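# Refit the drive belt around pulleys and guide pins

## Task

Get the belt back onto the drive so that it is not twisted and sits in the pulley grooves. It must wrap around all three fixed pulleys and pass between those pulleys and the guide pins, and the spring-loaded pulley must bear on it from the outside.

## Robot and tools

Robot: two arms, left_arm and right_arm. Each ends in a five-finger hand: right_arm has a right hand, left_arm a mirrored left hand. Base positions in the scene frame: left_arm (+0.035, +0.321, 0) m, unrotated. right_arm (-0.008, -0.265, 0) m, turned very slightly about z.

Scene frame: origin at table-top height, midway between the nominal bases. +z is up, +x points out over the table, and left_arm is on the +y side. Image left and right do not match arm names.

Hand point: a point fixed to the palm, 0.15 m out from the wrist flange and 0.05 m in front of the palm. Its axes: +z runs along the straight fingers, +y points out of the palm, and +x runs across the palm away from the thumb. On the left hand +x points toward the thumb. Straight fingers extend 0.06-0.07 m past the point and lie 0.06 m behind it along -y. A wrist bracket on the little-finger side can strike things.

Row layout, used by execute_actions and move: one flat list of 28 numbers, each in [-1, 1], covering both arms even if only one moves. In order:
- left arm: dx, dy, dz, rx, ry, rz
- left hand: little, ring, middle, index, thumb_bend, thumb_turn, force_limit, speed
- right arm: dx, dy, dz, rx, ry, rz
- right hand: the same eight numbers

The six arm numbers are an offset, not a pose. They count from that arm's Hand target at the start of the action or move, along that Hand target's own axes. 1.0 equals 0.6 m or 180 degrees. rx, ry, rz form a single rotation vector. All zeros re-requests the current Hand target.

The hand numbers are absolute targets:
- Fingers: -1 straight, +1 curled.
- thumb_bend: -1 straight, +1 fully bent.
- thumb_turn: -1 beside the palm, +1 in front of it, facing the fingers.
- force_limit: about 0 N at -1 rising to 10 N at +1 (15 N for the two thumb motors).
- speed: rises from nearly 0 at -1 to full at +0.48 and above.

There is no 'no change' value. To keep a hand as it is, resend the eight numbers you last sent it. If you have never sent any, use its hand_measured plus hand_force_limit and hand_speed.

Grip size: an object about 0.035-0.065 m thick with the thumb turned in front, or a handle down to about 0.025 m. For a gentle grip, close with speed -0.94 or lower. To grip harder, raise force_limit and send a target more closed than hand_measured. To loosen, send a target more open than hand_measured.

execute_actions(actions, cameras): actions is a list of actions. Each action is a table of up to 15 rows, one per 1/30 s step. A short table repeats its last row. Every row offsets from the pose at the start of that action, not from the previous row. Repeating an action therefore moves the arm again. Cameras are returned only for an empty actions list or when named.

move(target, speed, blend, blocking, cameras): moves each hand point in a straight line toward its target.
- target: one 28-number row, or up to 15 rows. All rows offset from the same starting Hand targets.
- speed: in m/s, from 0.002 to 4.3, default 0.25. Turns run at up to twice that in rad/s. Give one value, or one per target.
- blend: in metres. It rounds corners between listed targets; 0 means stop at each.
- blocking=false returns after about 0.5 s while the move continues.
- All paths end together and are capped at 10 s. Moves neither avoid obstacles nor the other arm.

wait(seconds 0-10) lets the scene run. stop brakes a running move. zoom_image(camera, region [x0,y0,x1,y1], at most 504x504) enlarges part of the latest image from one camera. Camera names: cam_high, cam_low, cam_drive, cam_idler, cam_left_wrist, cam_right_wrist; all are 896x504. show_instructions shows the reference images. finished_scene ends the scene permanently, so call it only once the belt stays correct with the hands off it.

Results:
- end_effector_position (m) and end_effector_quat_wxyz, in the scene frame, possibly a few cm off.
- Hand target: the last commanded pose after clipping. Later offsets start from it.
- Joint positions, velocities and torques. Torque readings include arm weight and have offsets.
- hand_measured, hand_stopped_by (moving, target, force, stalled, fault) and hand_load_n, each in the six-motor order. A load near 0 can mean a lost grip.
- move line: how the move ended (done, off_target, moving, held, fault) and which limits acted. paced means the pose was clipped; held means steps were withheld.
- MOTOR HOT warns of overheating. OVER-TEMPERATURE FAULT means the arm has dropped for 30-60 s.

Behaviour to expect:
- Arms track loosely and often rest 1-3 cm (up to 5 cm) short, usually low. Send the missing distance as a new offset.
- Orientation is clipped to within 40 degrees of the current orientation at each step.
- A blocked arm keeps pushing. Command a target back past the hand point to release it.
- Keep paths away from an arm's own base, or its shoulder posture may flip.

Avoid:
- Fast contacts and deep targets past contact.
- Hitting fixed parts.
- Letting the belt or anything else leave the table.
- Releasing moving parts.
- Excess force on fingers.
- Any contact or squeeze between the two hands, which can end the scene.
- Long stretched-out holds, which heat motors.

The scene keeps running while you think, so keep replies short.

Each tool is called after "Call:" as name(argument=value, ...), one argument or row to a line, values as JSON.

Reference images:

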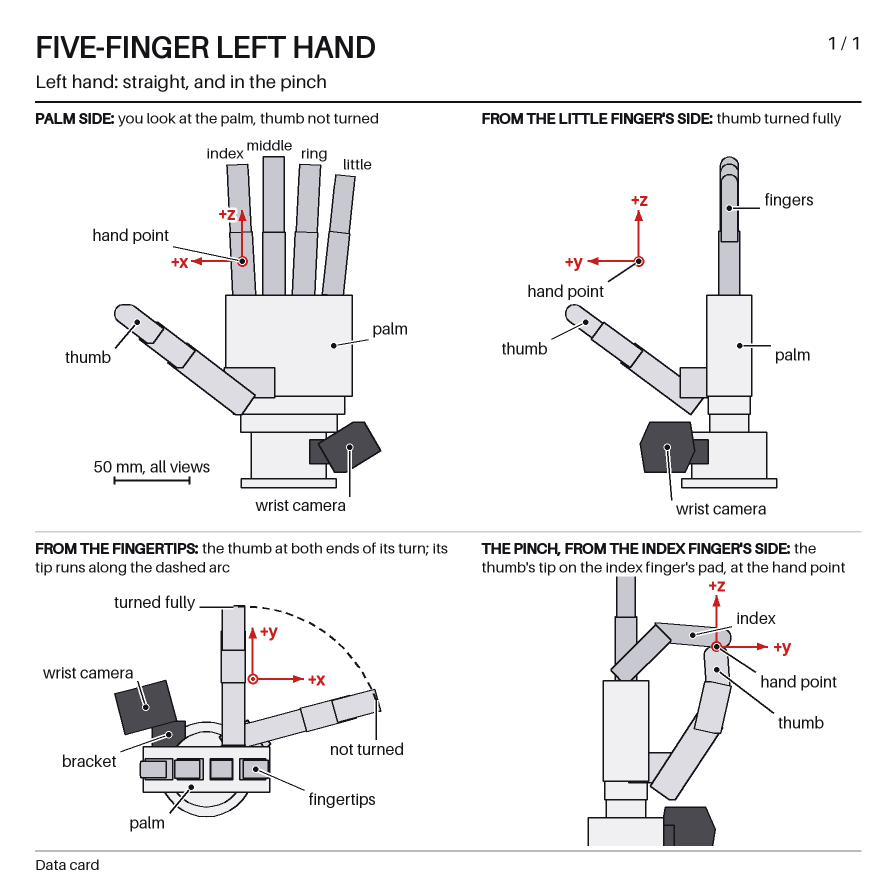

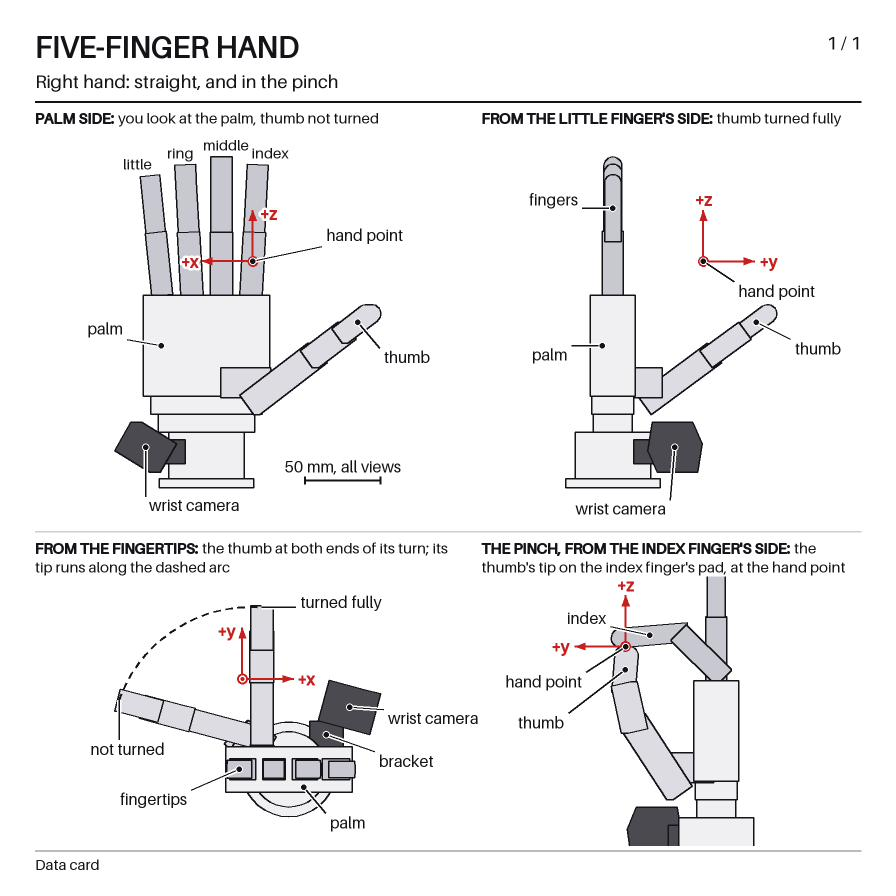

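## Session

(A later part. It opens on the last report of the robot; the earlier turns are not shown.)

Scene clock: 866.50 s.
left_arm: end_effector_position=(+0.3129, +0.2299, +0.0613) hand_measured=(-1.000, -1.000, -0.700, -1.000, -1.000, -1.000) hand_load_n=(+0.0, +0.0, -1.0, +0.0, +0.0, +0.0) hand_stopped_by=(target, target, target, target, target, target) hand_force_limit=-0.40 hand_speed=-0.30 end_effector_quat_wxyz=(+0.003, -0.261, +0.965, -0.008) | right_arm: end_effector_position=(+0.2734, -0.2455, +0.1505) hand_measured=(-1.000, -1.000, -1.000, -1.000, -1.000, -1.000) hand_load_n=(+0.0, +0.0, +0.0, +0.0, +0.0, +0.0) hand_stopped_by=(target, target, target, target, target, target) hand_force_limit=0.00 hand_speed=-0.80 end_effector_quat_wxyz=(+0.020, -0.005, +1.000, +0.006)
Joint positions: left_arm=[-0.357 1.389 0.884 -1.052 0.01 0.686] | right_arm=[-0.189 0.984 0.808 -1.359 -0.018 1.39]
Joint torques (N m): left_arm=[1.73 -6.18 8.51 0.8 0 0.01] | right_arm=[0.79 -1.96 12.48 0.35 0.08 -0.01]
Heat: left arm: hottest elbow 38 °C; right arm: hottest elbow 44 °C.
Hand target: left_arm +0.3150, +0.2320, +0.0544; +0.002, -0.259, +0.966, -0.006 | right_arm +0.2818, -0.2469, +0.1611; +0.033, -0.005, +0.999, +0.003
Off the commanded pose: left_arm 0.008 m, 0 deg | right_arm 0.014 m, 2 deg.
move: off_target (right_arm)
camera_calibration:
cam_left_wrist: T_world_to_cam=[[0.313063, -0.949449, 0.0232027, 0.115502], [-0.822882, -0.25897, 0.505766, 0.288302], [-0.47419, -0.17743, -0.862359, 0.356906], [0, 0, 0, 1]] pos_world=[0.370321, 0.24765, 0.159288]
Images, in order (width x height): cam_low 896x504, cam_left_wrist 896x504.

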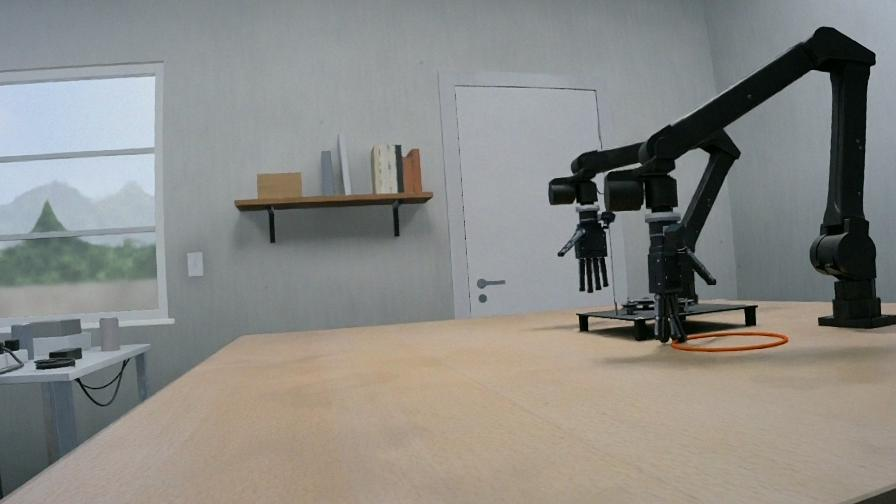

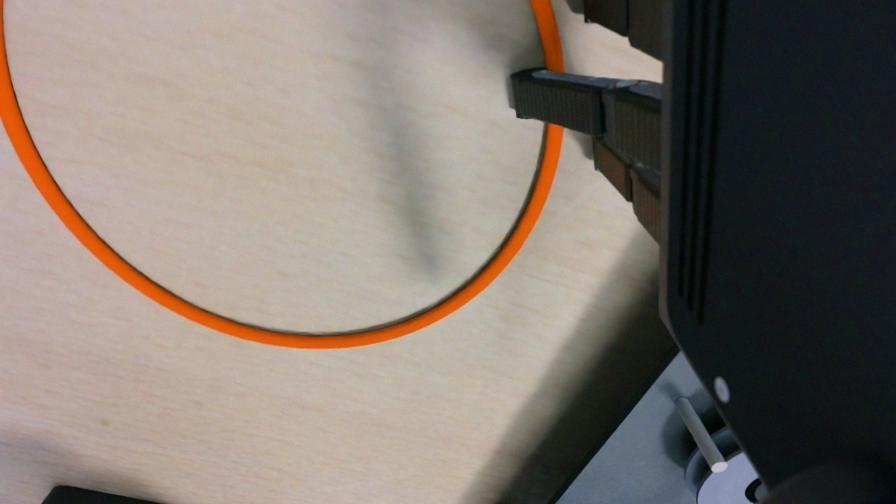

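Call:
move(
  target=[0.0, 0, 0.008, 0.0,0,0, -1,-1,-0.7,-1,-1,-1,-0.4,-0.3, 0,0,0,0,0,0,-1,-1,-1,-1,-1,-1,0,-0.8],
  speed=0.06,
  cameras=["cam_left_wrist","cam_low"],
)

Call:
zoom_image(
  camera="cam_left_wrist",
  region=[440, 0, 680, 200],
)

Call:
zoom_image(
  camera="cam_low",
  region=[640, 280, 800, 370],
)

Scene clock: 871.63 s.
left_arm: end_effector_position=(+0.3128, +0.2300, +0.0607) hand_measured=(-1.000, -1.000, -0.700, -1.000, -1.000, -1.000) hand_load_n=(+0.0, +0.0, -3.5, +0.0, +0.0, +0.0) hand_stopped_by=(target, target, target, target, target, target) hand_force_limit=-0.40 hand_speed=-0.30 end_effector_quat_wxyz=(+0.003, -0.261, +0.965, -0.008) | right_arm: end_effector_position=(+0.2734, -0.2455, +0.1505) hand_measured=(-1.000, -1.000, -1.000, -1.000, -1.000, -1.000) hand_load_n=(+0.0, +0.0, +0.0, +0.0, +0.0, +0.0) hand_stopped_by=(target, target, target, target, target, target) hand_force_limit=0.00 hand_speed=-0.80 end_effector_quat_wxyz=(+0.020, -0.005, +1.000, +0.006)
Joint positions: left_arm=[-0.357 1.389 0.882 -1.05 0.01 0.686] | right_arm=[-0.189 0.984 0.808 -1.359 -0.018 1.39]
Joint torques (N m): left_arm=[1.67 -5.66 7.99 1.31 0.01 0.01] | right_arm=[0.56 -1.79 12.66 0.14 0.08 0.05]
Heat: left arm: hottest elbow 38 °C; right arm: hottest elbow 44 °C.
Hand target: left_arm +0.3150, +0.2320, +0.0496; +0.002, -0.259, +0.966, -0.006 | right_arm +0.2818, -0.2469, +0.1611; +0.033, -0.005, +0.999, +0.003
Off the commanded pose: left_arm 0.011 m, 0 deg | right_arm 0.014 m, 2 deg.
move: off_target (left_arm, right_arm)
camera_calibration:
cam_left_wrist: T_world_to_cam=[[0.313073, -0.949435, 0.0236242, 0.115503], [-0.823226, -0.258884, 0.505251, 0.288577], [-0.473587, -0.177628, -0.862649, 0.356252], [0, 0, 0, 1]] pos_world=[0.37012, 0.247651, 0.158788]
Images, in order (width x height): cam_low 896x504, cam_left_wrist 896x504.

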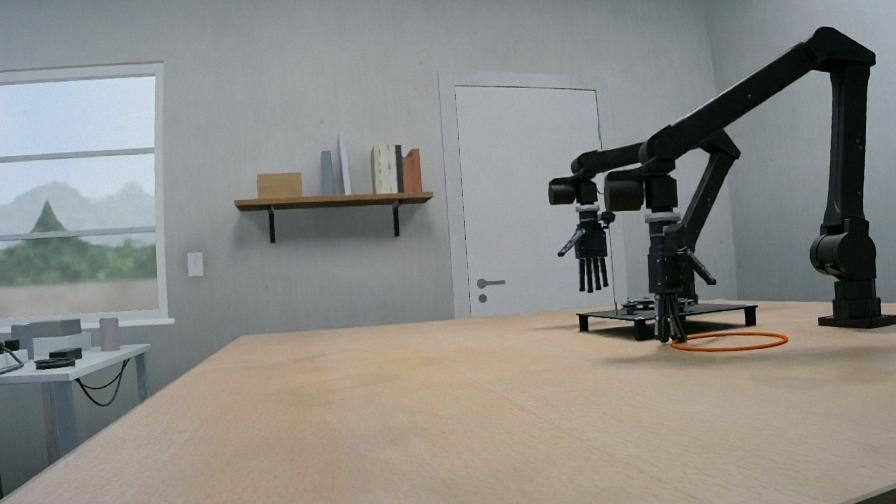

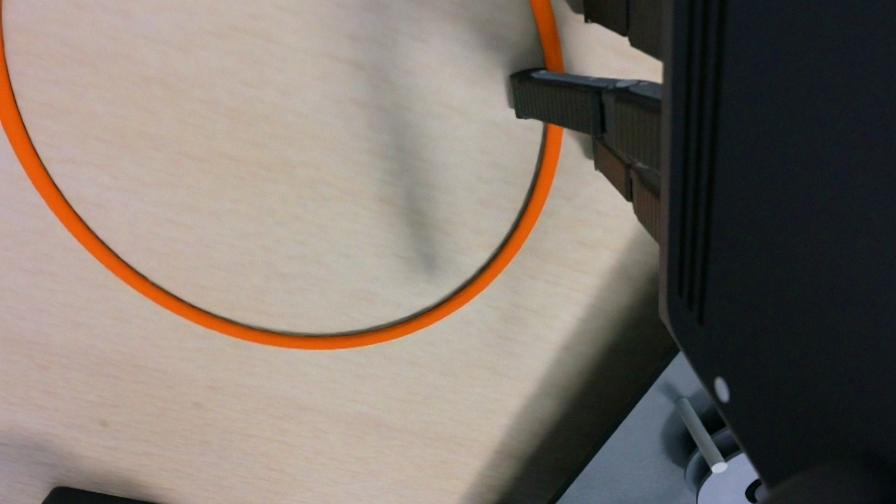

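Scaled by 2.100 from the camera's 896x504 image, which has a finer 1280x720 frame.

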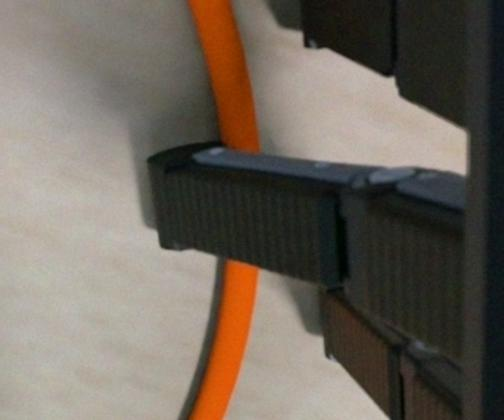

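Scaled by 3.150 from the camera's 896x504 image, which has a finer 1280x720 frame.

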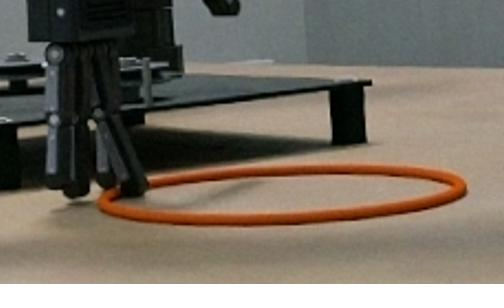

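Call:
move(
  target=[0.0, 0, 0.0, 0.0,0,0, -1,-1,-0.65,-1,-1,-1,-0.4,-0.3, 0,0,0,0,0,0,-1,-1,-1,-1,-1,-1,0,-0.8],
  speed=0.06,
  cameras=["cam_left_wrist","cam_low"],
)

Call:
zoom_image(
  camera="cam_left_wrist",
  region=[440, 0, 680, 200],
)

Call:
zoom_image(
  camera="cam_low",
  region=[640, 310, 720, 355],
)

Scene clock: 880.10 s.
left_arm: end_effector_position=(+0.3139, +0.2295, +0.0596) hand_measured=(-1.000, -1.000, -0.650, -1.000, -1.000, -1.000) hand_load_n=(+0.0, +0.0, +0.0, -1.0, +0.0, +0.0) hand_stopped_by=(target, target, target, target, target, target) hand_force_limit=-0.40 hand_speed=-0.30 end_effector_quat_wxyz=(+0.005, -0.261, +0.965, -0.010) | right_arm: end_effector_position=(+0.2734, -0.2455, +0.1505) hand_measured=(-1.000, -1.000, -1.000, -1.000, -1.000, -1.000) hand_load_n=(+0.0, +0.0, +0.0, +0.0, +0.0, +0.0) hand_stopped_by=(target, target, target, target, target, target) hand_force_limit=0.00 hand_speed=-0.80 end_effector_quat_wxyz=(+0.020, -0.005, +1.000, +0.006)
Joint positions: left_arm=[-0.357 1.39 0.881 -1.043 0.01 0.686] | right_arm=[-0.189 0.984 0.808 -1.359 -0.018 1.39]
Joint torques (N m): left_arm=[1.73 -5.77 8.09 1.02 0 0.01] | right_arm=[0.73 -2.14 12.63 0.32 0.09 0.02]
Heat: left arm: hottest elbow 38 °C; right arm: hottest elbow 44 °C.
Hand target: left_arm +0.3149, +0.2319, +0.0496; +0.002, -0.259, +0.966, -0.006 | right_arm +0.2818, -0.2469, +0.1611; +0.033, -0.005, +0.999, +0.003
Off the commanded pose: left_arm 0.010 m, 1 deg | right_arm 0.014 m, 2 deg.
move: off_target (right_arm)
camera_calibration:
cam_left_wrist: T_world_to_cam=[[0.313004, -0.94938, 0.0265593, 0.114545], [-0.825139, -0.257982, 0.502585, 0.290567], [-0.470292, -0.179226, -0.86412, 0.355116], [0, 0, 0, 1]] pos_world=[0.370914, 0.247354, 0.157786]
Images, in order (width x height): cam_low 896x504, cam_left_wrist 896x504.

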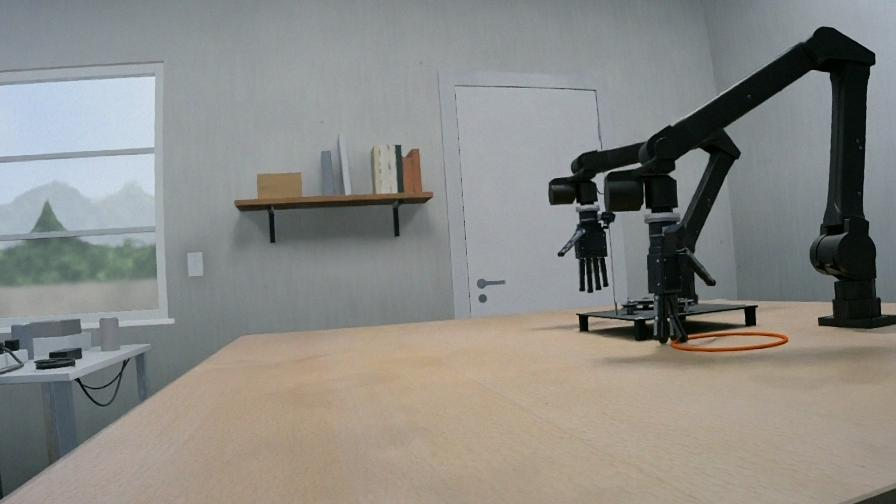

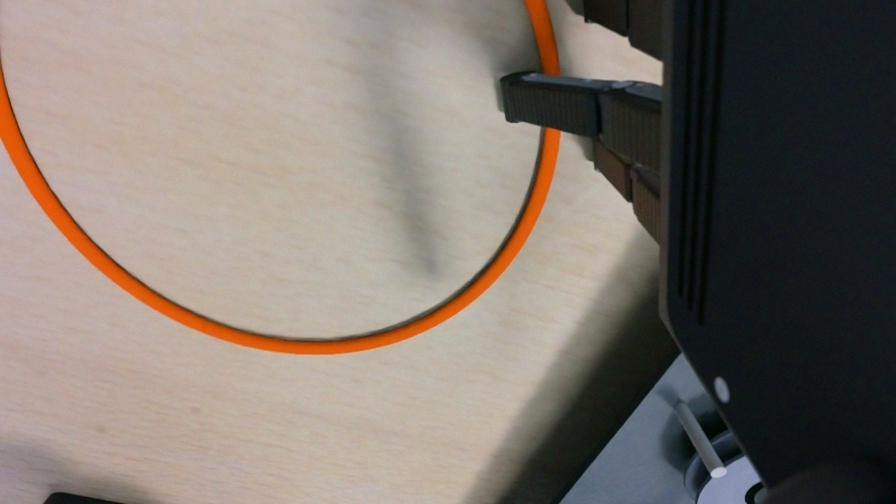

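Scaled by 2.100 from the camera's 896x504 image, which has a finer 1280x720 frame.

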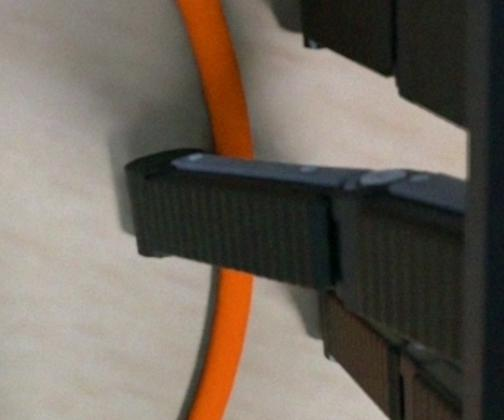

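Scaled by 6.300 from the camera's 896x504 image, which has a finer 1280x720 frame.

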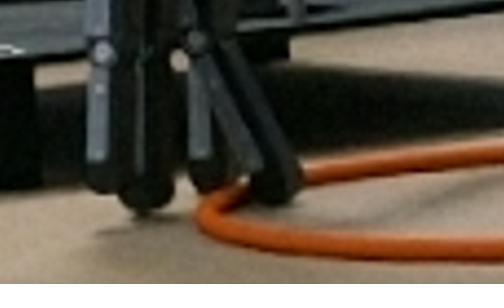

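Call:
move(
  target=[0.0, 0, 0.0, 0.0,0,0, -1,-0.6,-0.65,-0.6,-1,-1,-0.5,-0.9, 0,0,0,0,0,0,-1,-1,-1,-1,-1,-1,0,-0.8],
  speed=0.06,
  cameras=["cam_left_wrist","cam_low"],
)

Call:
zoom_image(
  camera="cam_left_wrist",
  region=[440, 0, 680, 200],
)

Call:
zoom_image(
  camera="cam_low",
  region=[640, 310, 720, 355],
)

Scene clock: 891.53 s.
left_arm: end_effector_position=(+0.3163, +0.2276, +0.0588) hand_measured=(-1.000, -0.788, -0.650, -0.796, -1.000, -1.000) hand_load_n=(+0.0, +2.5, -5.0, +2.5, +0.0, +0.0) hand_stopped_by=(target, force, target, force, target, target) hand_force_limit=-0.50 hand_speed=-0.90 end_effector_quat_wxyz=(+0.008, -0.261, +0.965, -0.014) | right_arm: end_effector_position=(+0.2734, -0.2455, +0.1505) hand_measured=(-1.000, -1.000, -1.000, -1.000, -1.000, -1.000) hand_load_n=(+0.0, +0.0, +0.0, -0.5, +0.0, +0.0) hand_stopped_by=(target, target, target, target, target, target) hand_force_limit=0.00 hand_speed=-0.80 end_effector_quat_wxyz=(+0.020, -0.005, +1.000, +0.006)
Joint positions: left_arm=[-0.357 1.391 0.881 -1.032 0.015 0.686] | right_arm=[-0.189 0.984 0.808 -1.359 -0.018 1.39]
Joint torques (N m): left_arm=[1.67 -5.77 8.12 0.57 -0.2 0.01] | right_arm=[1.03 -1.85 12.41 0.36 0.07 0.01]
Heat: left arm: hottest elbow 38 °C; right arm: hottest elbow 44 °C.
Hand target: left_arm +0.3149, +0.2319, +0.0495; +0.001, -0.259, +0.966, -0.006 | right_arm +0.2818, -0.2469, +0.1611; +0.033, -0.005, +0.999, +0.003
Off the commanded pose: left_arm 0.010 m, 1 deg | right_arm 0.014 m, 2 deg.
move: off_target (right_arm)
camera_calibration:
cam_left_wrist: T_world_to_cam=[[0.312619, -0.949177, 0.0365053, 0.111554], [-0.829211, -0.253958, 0.49791, 0.293065], [-0.463333, -0.185927, -0.86646, 0.354738], [0, 0, 0, 1]] pos_world=[0.372501, 0.246266, 0.157374]
Images, in order (width x height): cam_low 896x504, cam_left_wrist 896x504.

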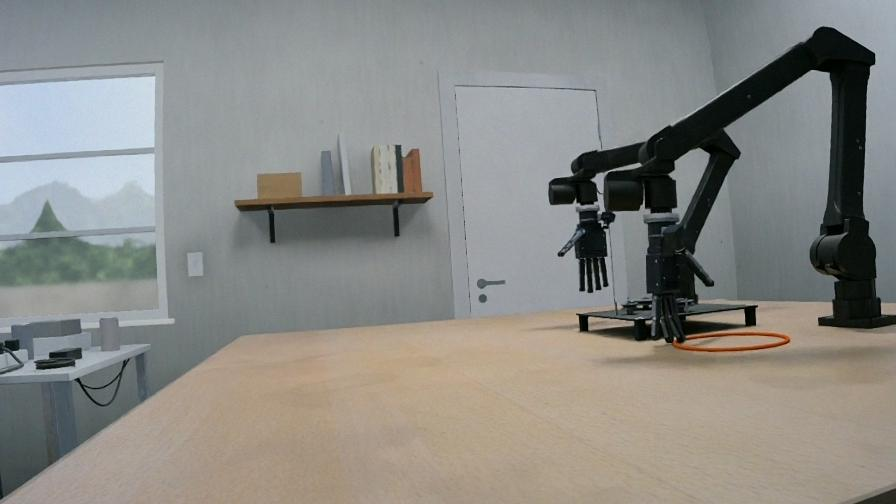

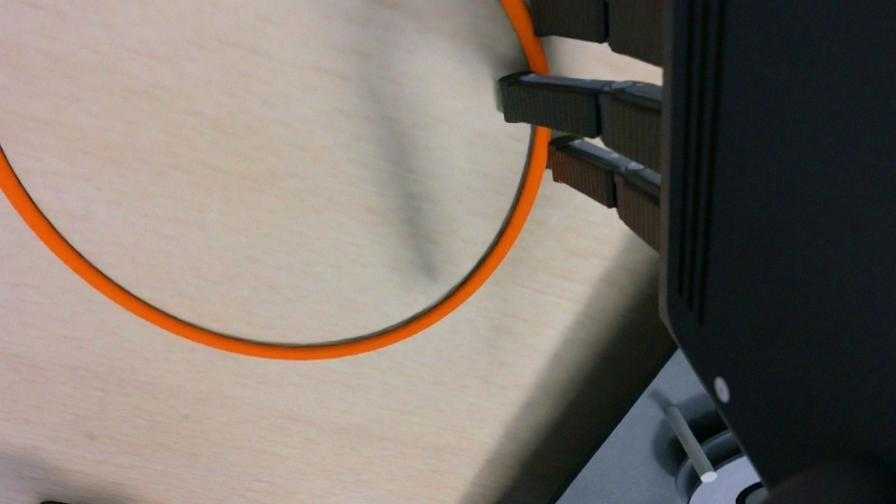

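Scaled by 2.100 from the camera's 896x504 image, which has a finer 1280x720 frame.

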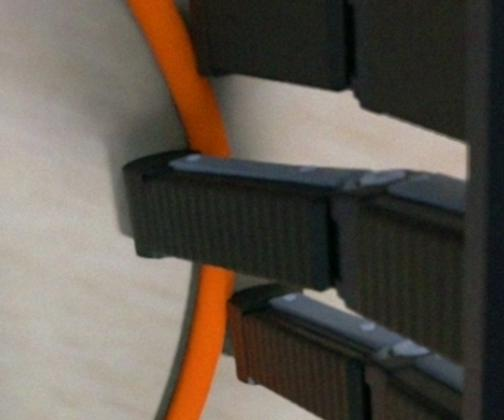

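Scaled by 6.300 from the camera's 896x504 image, which has a finer 1280x720 frame.

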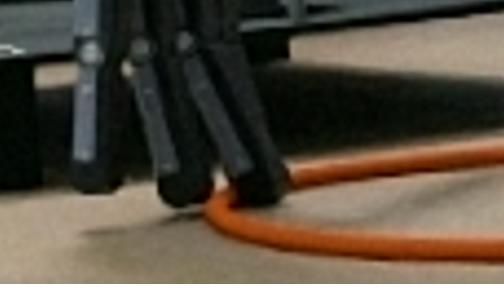

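Call:
move(
  target=[0.0, 0, -0.06, 0.0,0,0, -1,-0.6,-0.65,-0.6,-1,-1,-0.5,-0.9, 0,0,0,0,0,0,-1,-1,-1,-1,-1,-1,0,-0.8],
  speed=0.04,
  cameras=["cam_left_wrist","cam_low"],
)

Call:
zoom_image(
  camera="cam_low",
  region=[640, 280, 800, 370],
)

Scene clock: 896.73 s.
left_arm: end_effector_position=(+0.2990, +0.2351, +0.0711) hand_measured=(-1.000, -0.788, -0.650, -0.796, -1.000, -1.000) hand_load_n=(+0.0, +2.5, -4.5, +2.0, +0.0, +0.0) hand_stopped_by=(target, force, target, force, target, target) hand_force_limit=-0.50 hand_speed=-0.90 end_effector_quat_wxyz=(-0.013, -0.261, +0.965, +0.004) | right_arm: end_effector_position=(+0.2734, -0.2455, +0.1505) hand_measured=(-1.000, -1.000, -1.000, -1.000, -1.000, -1.000) hand_load_n=(+0.0, +0.0, +0.0, +0.0, +0.0, +0.0) hand_stopped_by=(target, target, target, target, target, target) hand_force_limit=0.00 hand_speed=-0.80 end_effector_quat_wxyz=(+0.020, -0.005, +1.000, +0.006)
Joint positions: left_arm=[-0.357 1.368 0.884 -1.113 0.01 0.686] | right_arm=[-0.189 0.984 0.808 -1.359 -0.018 1.39]
Joint torques (N m): left_arm=[1.79 -7.47 12.72 -0.76 -0.02 0.02] | right_arm=[0.67 -1.67 12.56 0.31 0.06 -0.02]
Heat: left arm: hottest elbow 38 °C; right arm: hottest elbow 44 °C.
Hand target: left_arm +0.3148, +0.2324, +0.0855; +0.002, -0.259, +0.966, -0.006 | right_arm +0.2818, -0.2469, +0.1611; +0.033, -0.005, +0.999, +0.003
Off the commanded pose: left_arm 0.022 m, 2 deg | right_arm 0.014 m, 2 deg.
move: off_target (left_arm, right_arm)
camera_calibration:
cam_left_wrist: T_world_to_cam=[[0.313483, -0.949592, -0.00166106, 0.126184], [-0.803577, -0.266212, 0.532348, 0.267249], [-0.505956, -0.165548, -0.846524, 0.365212], [0, 0, 0, 1]] pos_world=[0.35998, 0.251428, 0.167101]
Images, in order (width x height): cam_low 896x504, cam_left_wrist 896x504.

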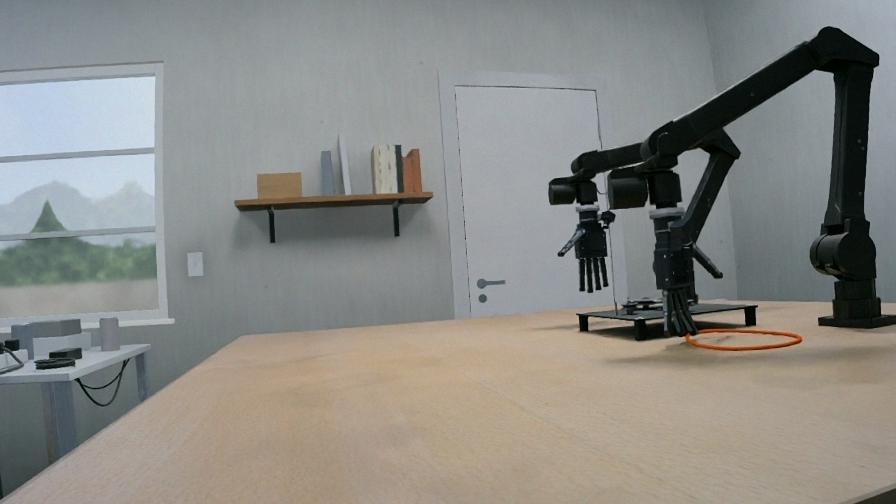

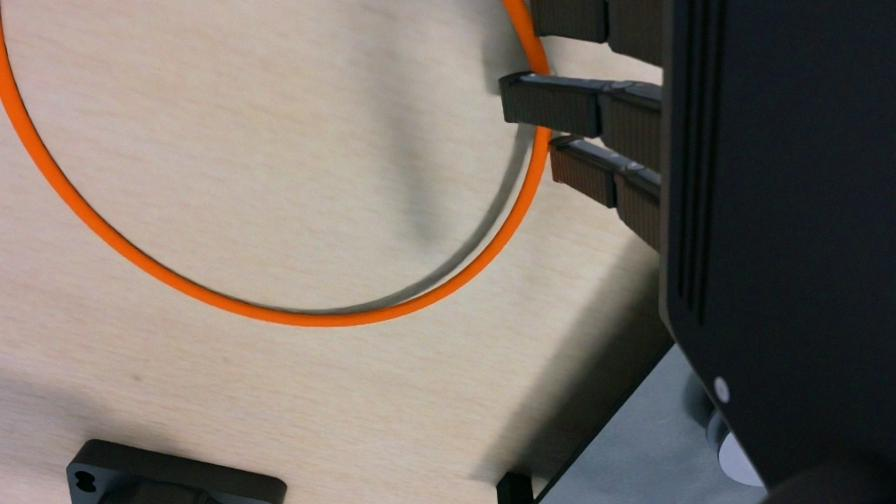

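Scaled by 3.150 from the camera's 896x504 image, which has a finer 1280x720 frame.

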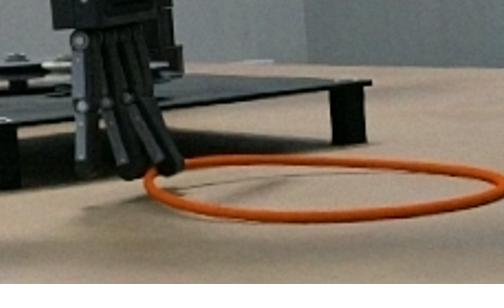

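Call:
move(
  target=[0.0, 0, -0.2, 0.0,0,0, -1,-0.6,-0.65,-0.6,-1,-1,-0.5,-0.9, 0,0,0,0,0,0,-1,-1,-1,-1,-1,-1,0,-0.8],
  speed=0.12,
  cameras=["cam_left_wrist","cam_low","cam_high"],
)

Call:
zoom_image(
  camera="cam_low",
  region=[600, 200, 840, 350],
)

Scene clock: 949.30 s.
left_arm: end_effector_position=(+0.3019, +0.2342, +0.1898) hand_measured=(-1.000, -0.788, -0.650, -0.796, -1.000, -1.000) hand_load_n=(+0.0, +1.5, -2.5, +1.5, +0.0, +0.0) hand_stopped_by=(target, force, target, force, target, target) hand_force_limit=-0.50 hand_speed=-0.90 end_effector_quat_wxyz=(-0.012, -0.261, +0.965, +0.003) | right_arm: end_effector_position=(+0.2734, -0.2455, +0.1505) hand_measured=(-1.000, -1.000, -1.000, -1.000, -1.000, -1.000) hand_load_n=(+0.0, +0.0, +0.0, +0.0, +0.0, +0.0) hand_stopped_by=(target, target, target, target, target, target) hand_force_limit=0.00 hand_speed=-0.80 end_effector_quat_wxyz=(+0.020, -0.005, +1.000, +0.006)
Joint positions: left_arm=[-0.357 1.271 1.124 -1.448 0.009 0.686] | right_arm=[-0.189 0.984 0.808 -1.359 -0.018 1.39]
Joint torques (N m): left_arm=[1.96 -6.53 14.01 -0.55 0.01 0.04] | right_arm=[0.56 -1.44 12.42 0.25 0.05 -0.02]
Heat: left arm: hottest elbow 41 °C; right arm: hottest elbow 44 °C.
Hand target: left_arm +0.3139, +0.2337, +0.2055; +0.002, -0.259, +0.966, -0.006 | right_arm +0.2818, -0.2469, +0.1611; +0.033, -0.005, +0.999, +0.003
Off the commanded pose: left_arm 0.020 m, 2 deg | right_arm 0.014 m, 2 deg.
move: off_target (left_arm, right_arm)
camera_calibration:
cam_left_wrist: T_world_to_cam=[[0.313509, -0.949584, -0.00126996, 0.124527], [-0.804458, -0.266305, 0.530969, 0.206698], [-0.504538, -0.165442, -0.84739, 0.466838], [0, 0, 0, 1]] pos_world=[0.362777, 0.250528, 0.286002]
Images, in order (width x height): cam_high 896x504, cam_low 896x504, cam_left_wrist 896x504.

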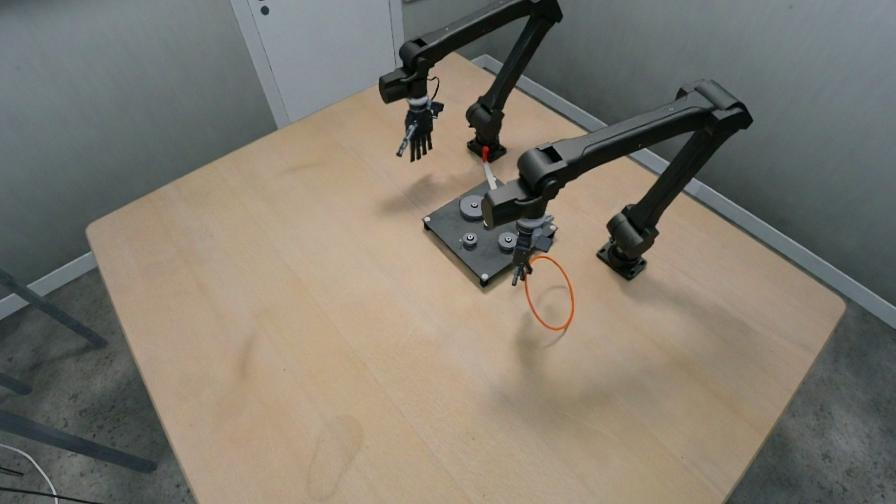

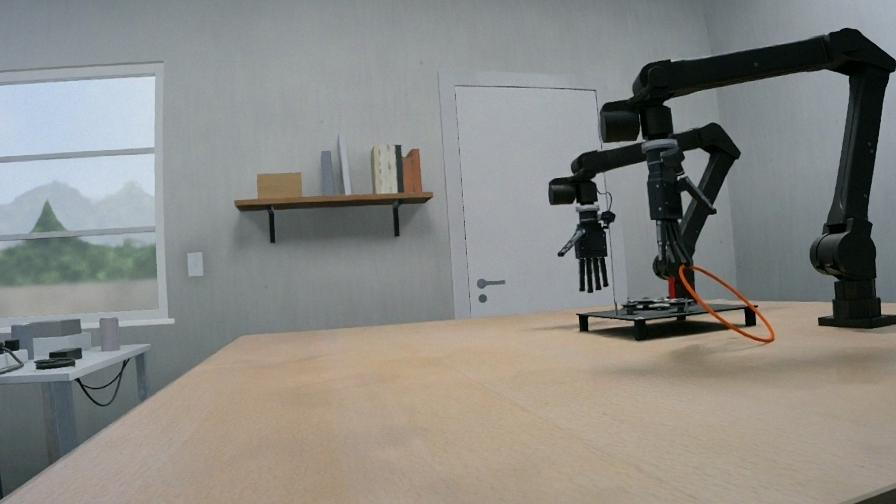

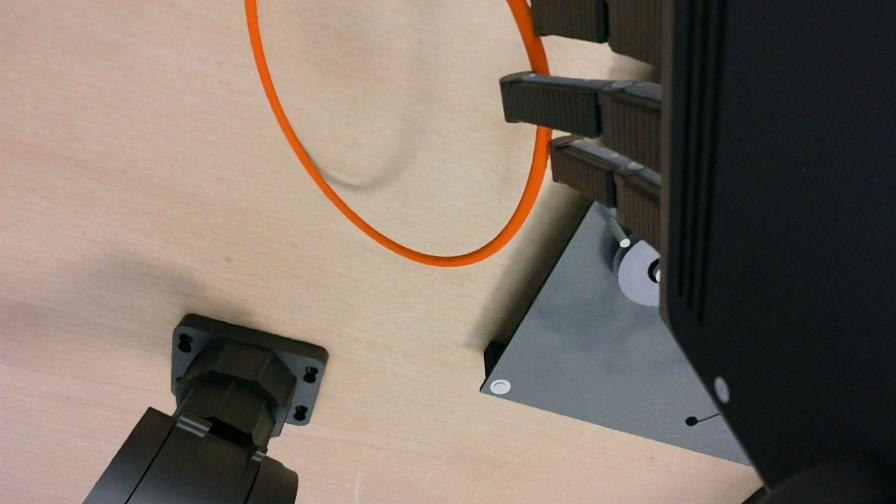

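Scaled by 2.100 from the camera's 896x504 image, which has a finer 1280x720 frame.

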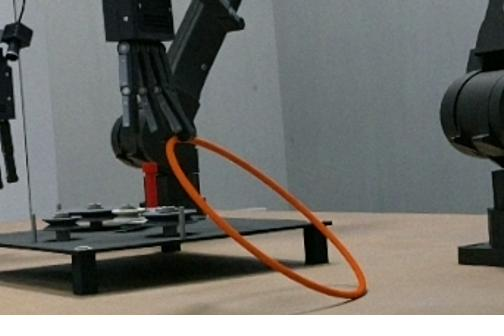

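Call:
move(
  target=[0.0, 0, 0.0, 0.0,0,0, -1,-0.55,-0.65,-0.55,-1,-1,-0.4,-0.94, 0,0,0,0,0,0,-1,-1,-1,-1,-1,-1,0,-0.8],
  speed=0.05,
  cameras=["cam_left_wrist","cam_low"],
)

Call:
zoom_image(
  camera="cam_left_wrist",
  region=[440, 0, 680, 200],
)

Call:
zoom_image(
  camera="cam_low",
  region=[640, 215, 720, 290],
)

Scene clock: 954.70 s.
left_arm: end_effector_position=(+0.3019, +0.2342, +0.1898) hand_measured=(-1.000, -0.766, -0.650, -0.780, -1.000, -1.000) hand_load_n=(+0.0, +3.0, -6.0, +2.5, +0.0, +0.0) hand_stopped_by=(target, force, target, force, target, target) hand_force_limit=-0.40 hand_speed=-0.94 end_effector_quat_wxyz=(-0.012, -0.261, +0.965, +0.003) | right_arm: end_effector_position=(+0.2734, -0.2455, +0.1505) hand_measured=(-1.000, -1.000, -1.000, -1.000, -1.000, -1.000) hand_load_n=(+0.0, +0.0, +0.0, +0.0, +0.0, +0.0) hand_stopped_by=(target, target, target, target, target, target) hand_force_limit=0.00 hand_speed=-0.80 end_effector_quat_wxyz=(+0.020, -0.005, +1.000, +0.006)
Joint positions: left_arm=[-0.357 1.271 1.124 -1.448 0.009 0.686] | right_arm=[-0.189 0.984 0.808 -1.359 -0.018 1.39]
Joint torques (N m): left_arm=[1.96 -6.59 14.01 -0.64 0.02 0.04] | right_arm=[1.32 -2.32 12.44 0.21 0.06 -0.01]
Heat: left arm: hottest elbow 42 °C; right arm: hottest elbow 44 °C.
Hand target: left_arm +0.3140, +0.2337, +0.2055; +0.002, -0.259, +0.966, -0.006 | right_arm +0.2818, -0.2469, +0.1611; +0.033, -0.005, +0.999, +0.003
Off the commanded pose: left_arm 0.020 m, 2 deg | right_arm 0.014 m, 2 deg.
move: off_target (left_arm, right_arm)
camera_calibration:
cam_left_wrist: T_world_to_cam=[[0.313509, -0.949584, -0.00126996, 0.124527], [-0.804458, -0.266305, 0.530969, 0.206698], [-0.504538, -0.165442, -0.84739, 0.466838], [0, 0, 0, 1]] pos_world=[0.362777, 0.250528, 0.286002]
Images, in order (width x height): cam_low 896x504, cam_left_wrist 896x504.

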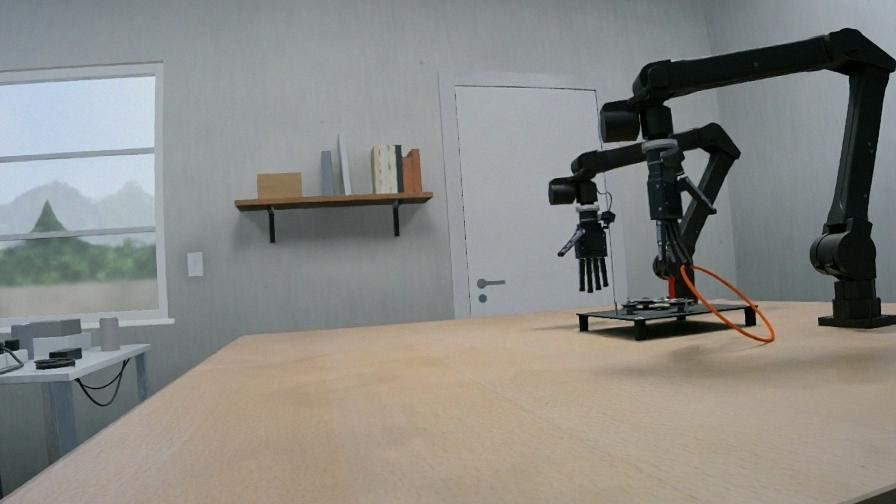

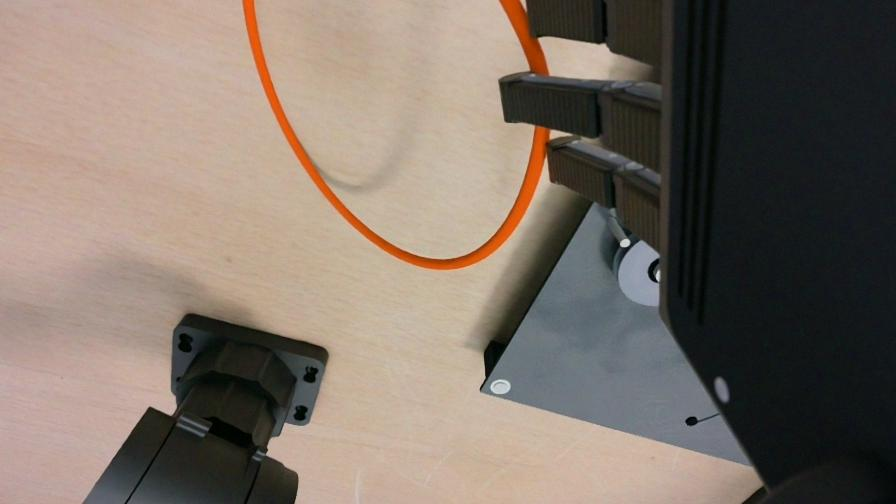

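Scaled by 2.100 from the camera's 896x504 image, which has a finer 1280x720 frame.

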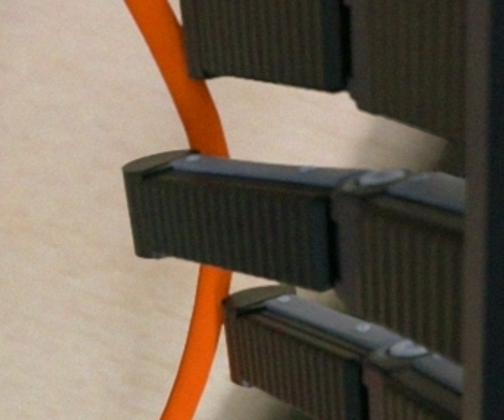

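Scaled by 6.300 from the camera's 896x504 image, which has a finer 1280x720 frame.

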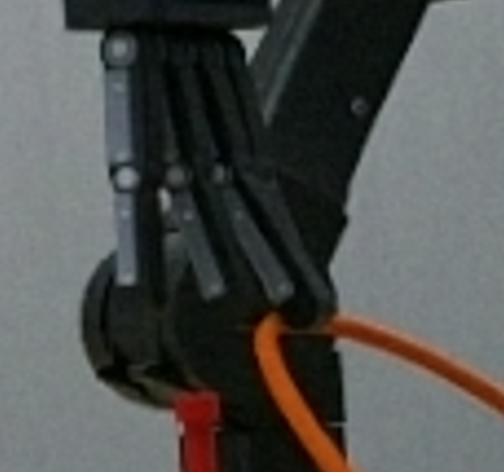

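Call:
execute_actions(
  actions=[],
  cameras=["cam_drive","cam_idler"],
)

Call:
zoom_image(
  camera="cam_idler",
  region=[380, 200, 660, 440],
)

Call:
zoom_image(
  camera="cam_drive",
  region=[150, 150, 600, 400],
)

Scene clock: 1017.13 s.
left_arm: end_effector_position=(+0.3019, +0.2342, +0.1898) hand_measured=(-1.000, -0.766, -0.650, -0.780, -1.000, -1.000) hand_load_n=(+0.0, +3.0, -6.0, +3.0, +0.0, +0.0) hand_stopped_by=(target, force, target, force, target, target) hand_force_limit=-0.40 hand_speed=-0.94 end_effector_quat_wxyz=(-0.012, -0.261, +0.965, +0.003) | right_arm: end_effector_position=(+0.2734, -0.2455, +0.1505) hand_measured=(-1.000, -1.000, -1.000, -1.000, -1.000, -1.000) hand_load_n=(+0.0, +0.0, +0.0, +0.0, +0.0, +0.0) hand_stopped_by=(target, target, target, target, target, target) hand_force_limit=0.00 hand_speed=-0.80 end_effector_quat_wxyz=(+0.020, -0.005, +1.000, +0.006)
Joint positions: left_arm=[-0.357 1.271 1.124 -1.448 0.009 0.686] | right_arm=[-0.189 0.984 0.808 -1.359 -0.018 1.39]
Joint velocities: within noise
Joint torques (N m): left_arm=[1.96 -6.59 14.01 -0.64 0.02 0.04] | right_arm=[1.44 -1.79 12.46 0.35 0.07 0.02]
Heat: left arm: hottest elbow 47 °C; right arm: hottest elbow 44 °C.
Hand target: left_arm +0.3140, +0.2337, +0.2055; +0.002, -0.259, +0.966, -0.006 | right_arm +0.2818, -0.2469, +0.1611; +0.033, -0.005, +0.999, +0.003
Off the commanded pose: left_arm 0.020 m, 2 deg | right_arm 0.014 m, 2 deg.
Images, in order (width x height): cam_drive 896x504, cam_idler 896x504.

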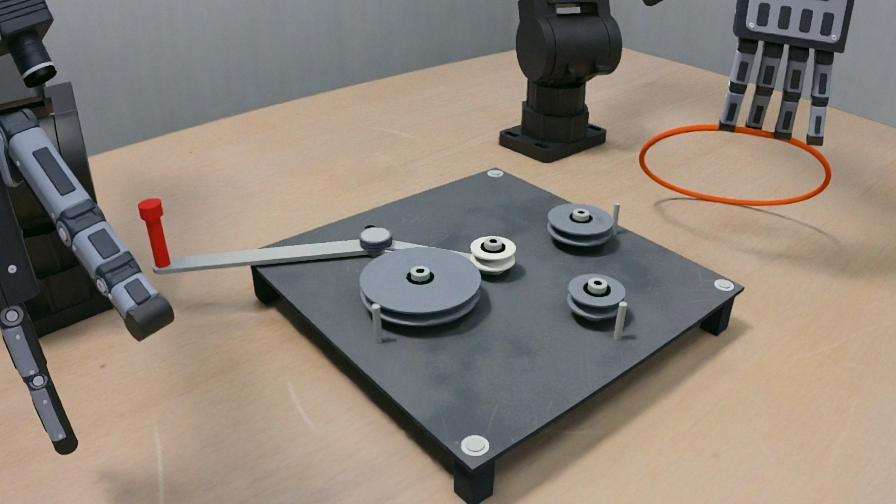

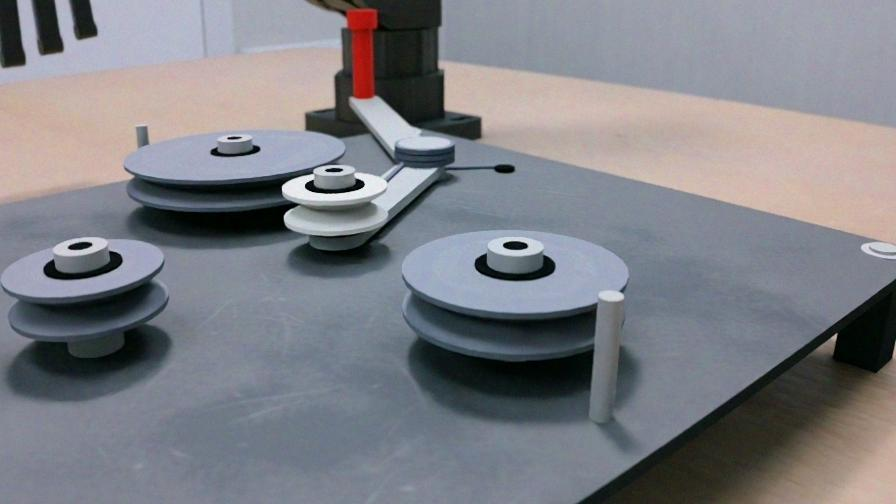

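Scaled by 1.800 from the camera's 896x504 image, which has a finer 1280x720 frame.

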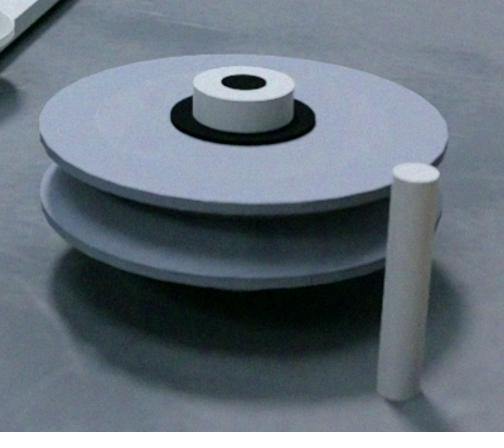

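Scaled by 1.120 from the camera's 896x504 image, which has a finer 1280x720 frame.

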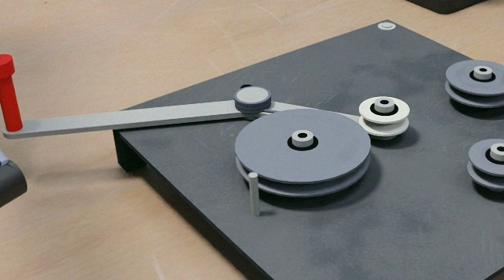

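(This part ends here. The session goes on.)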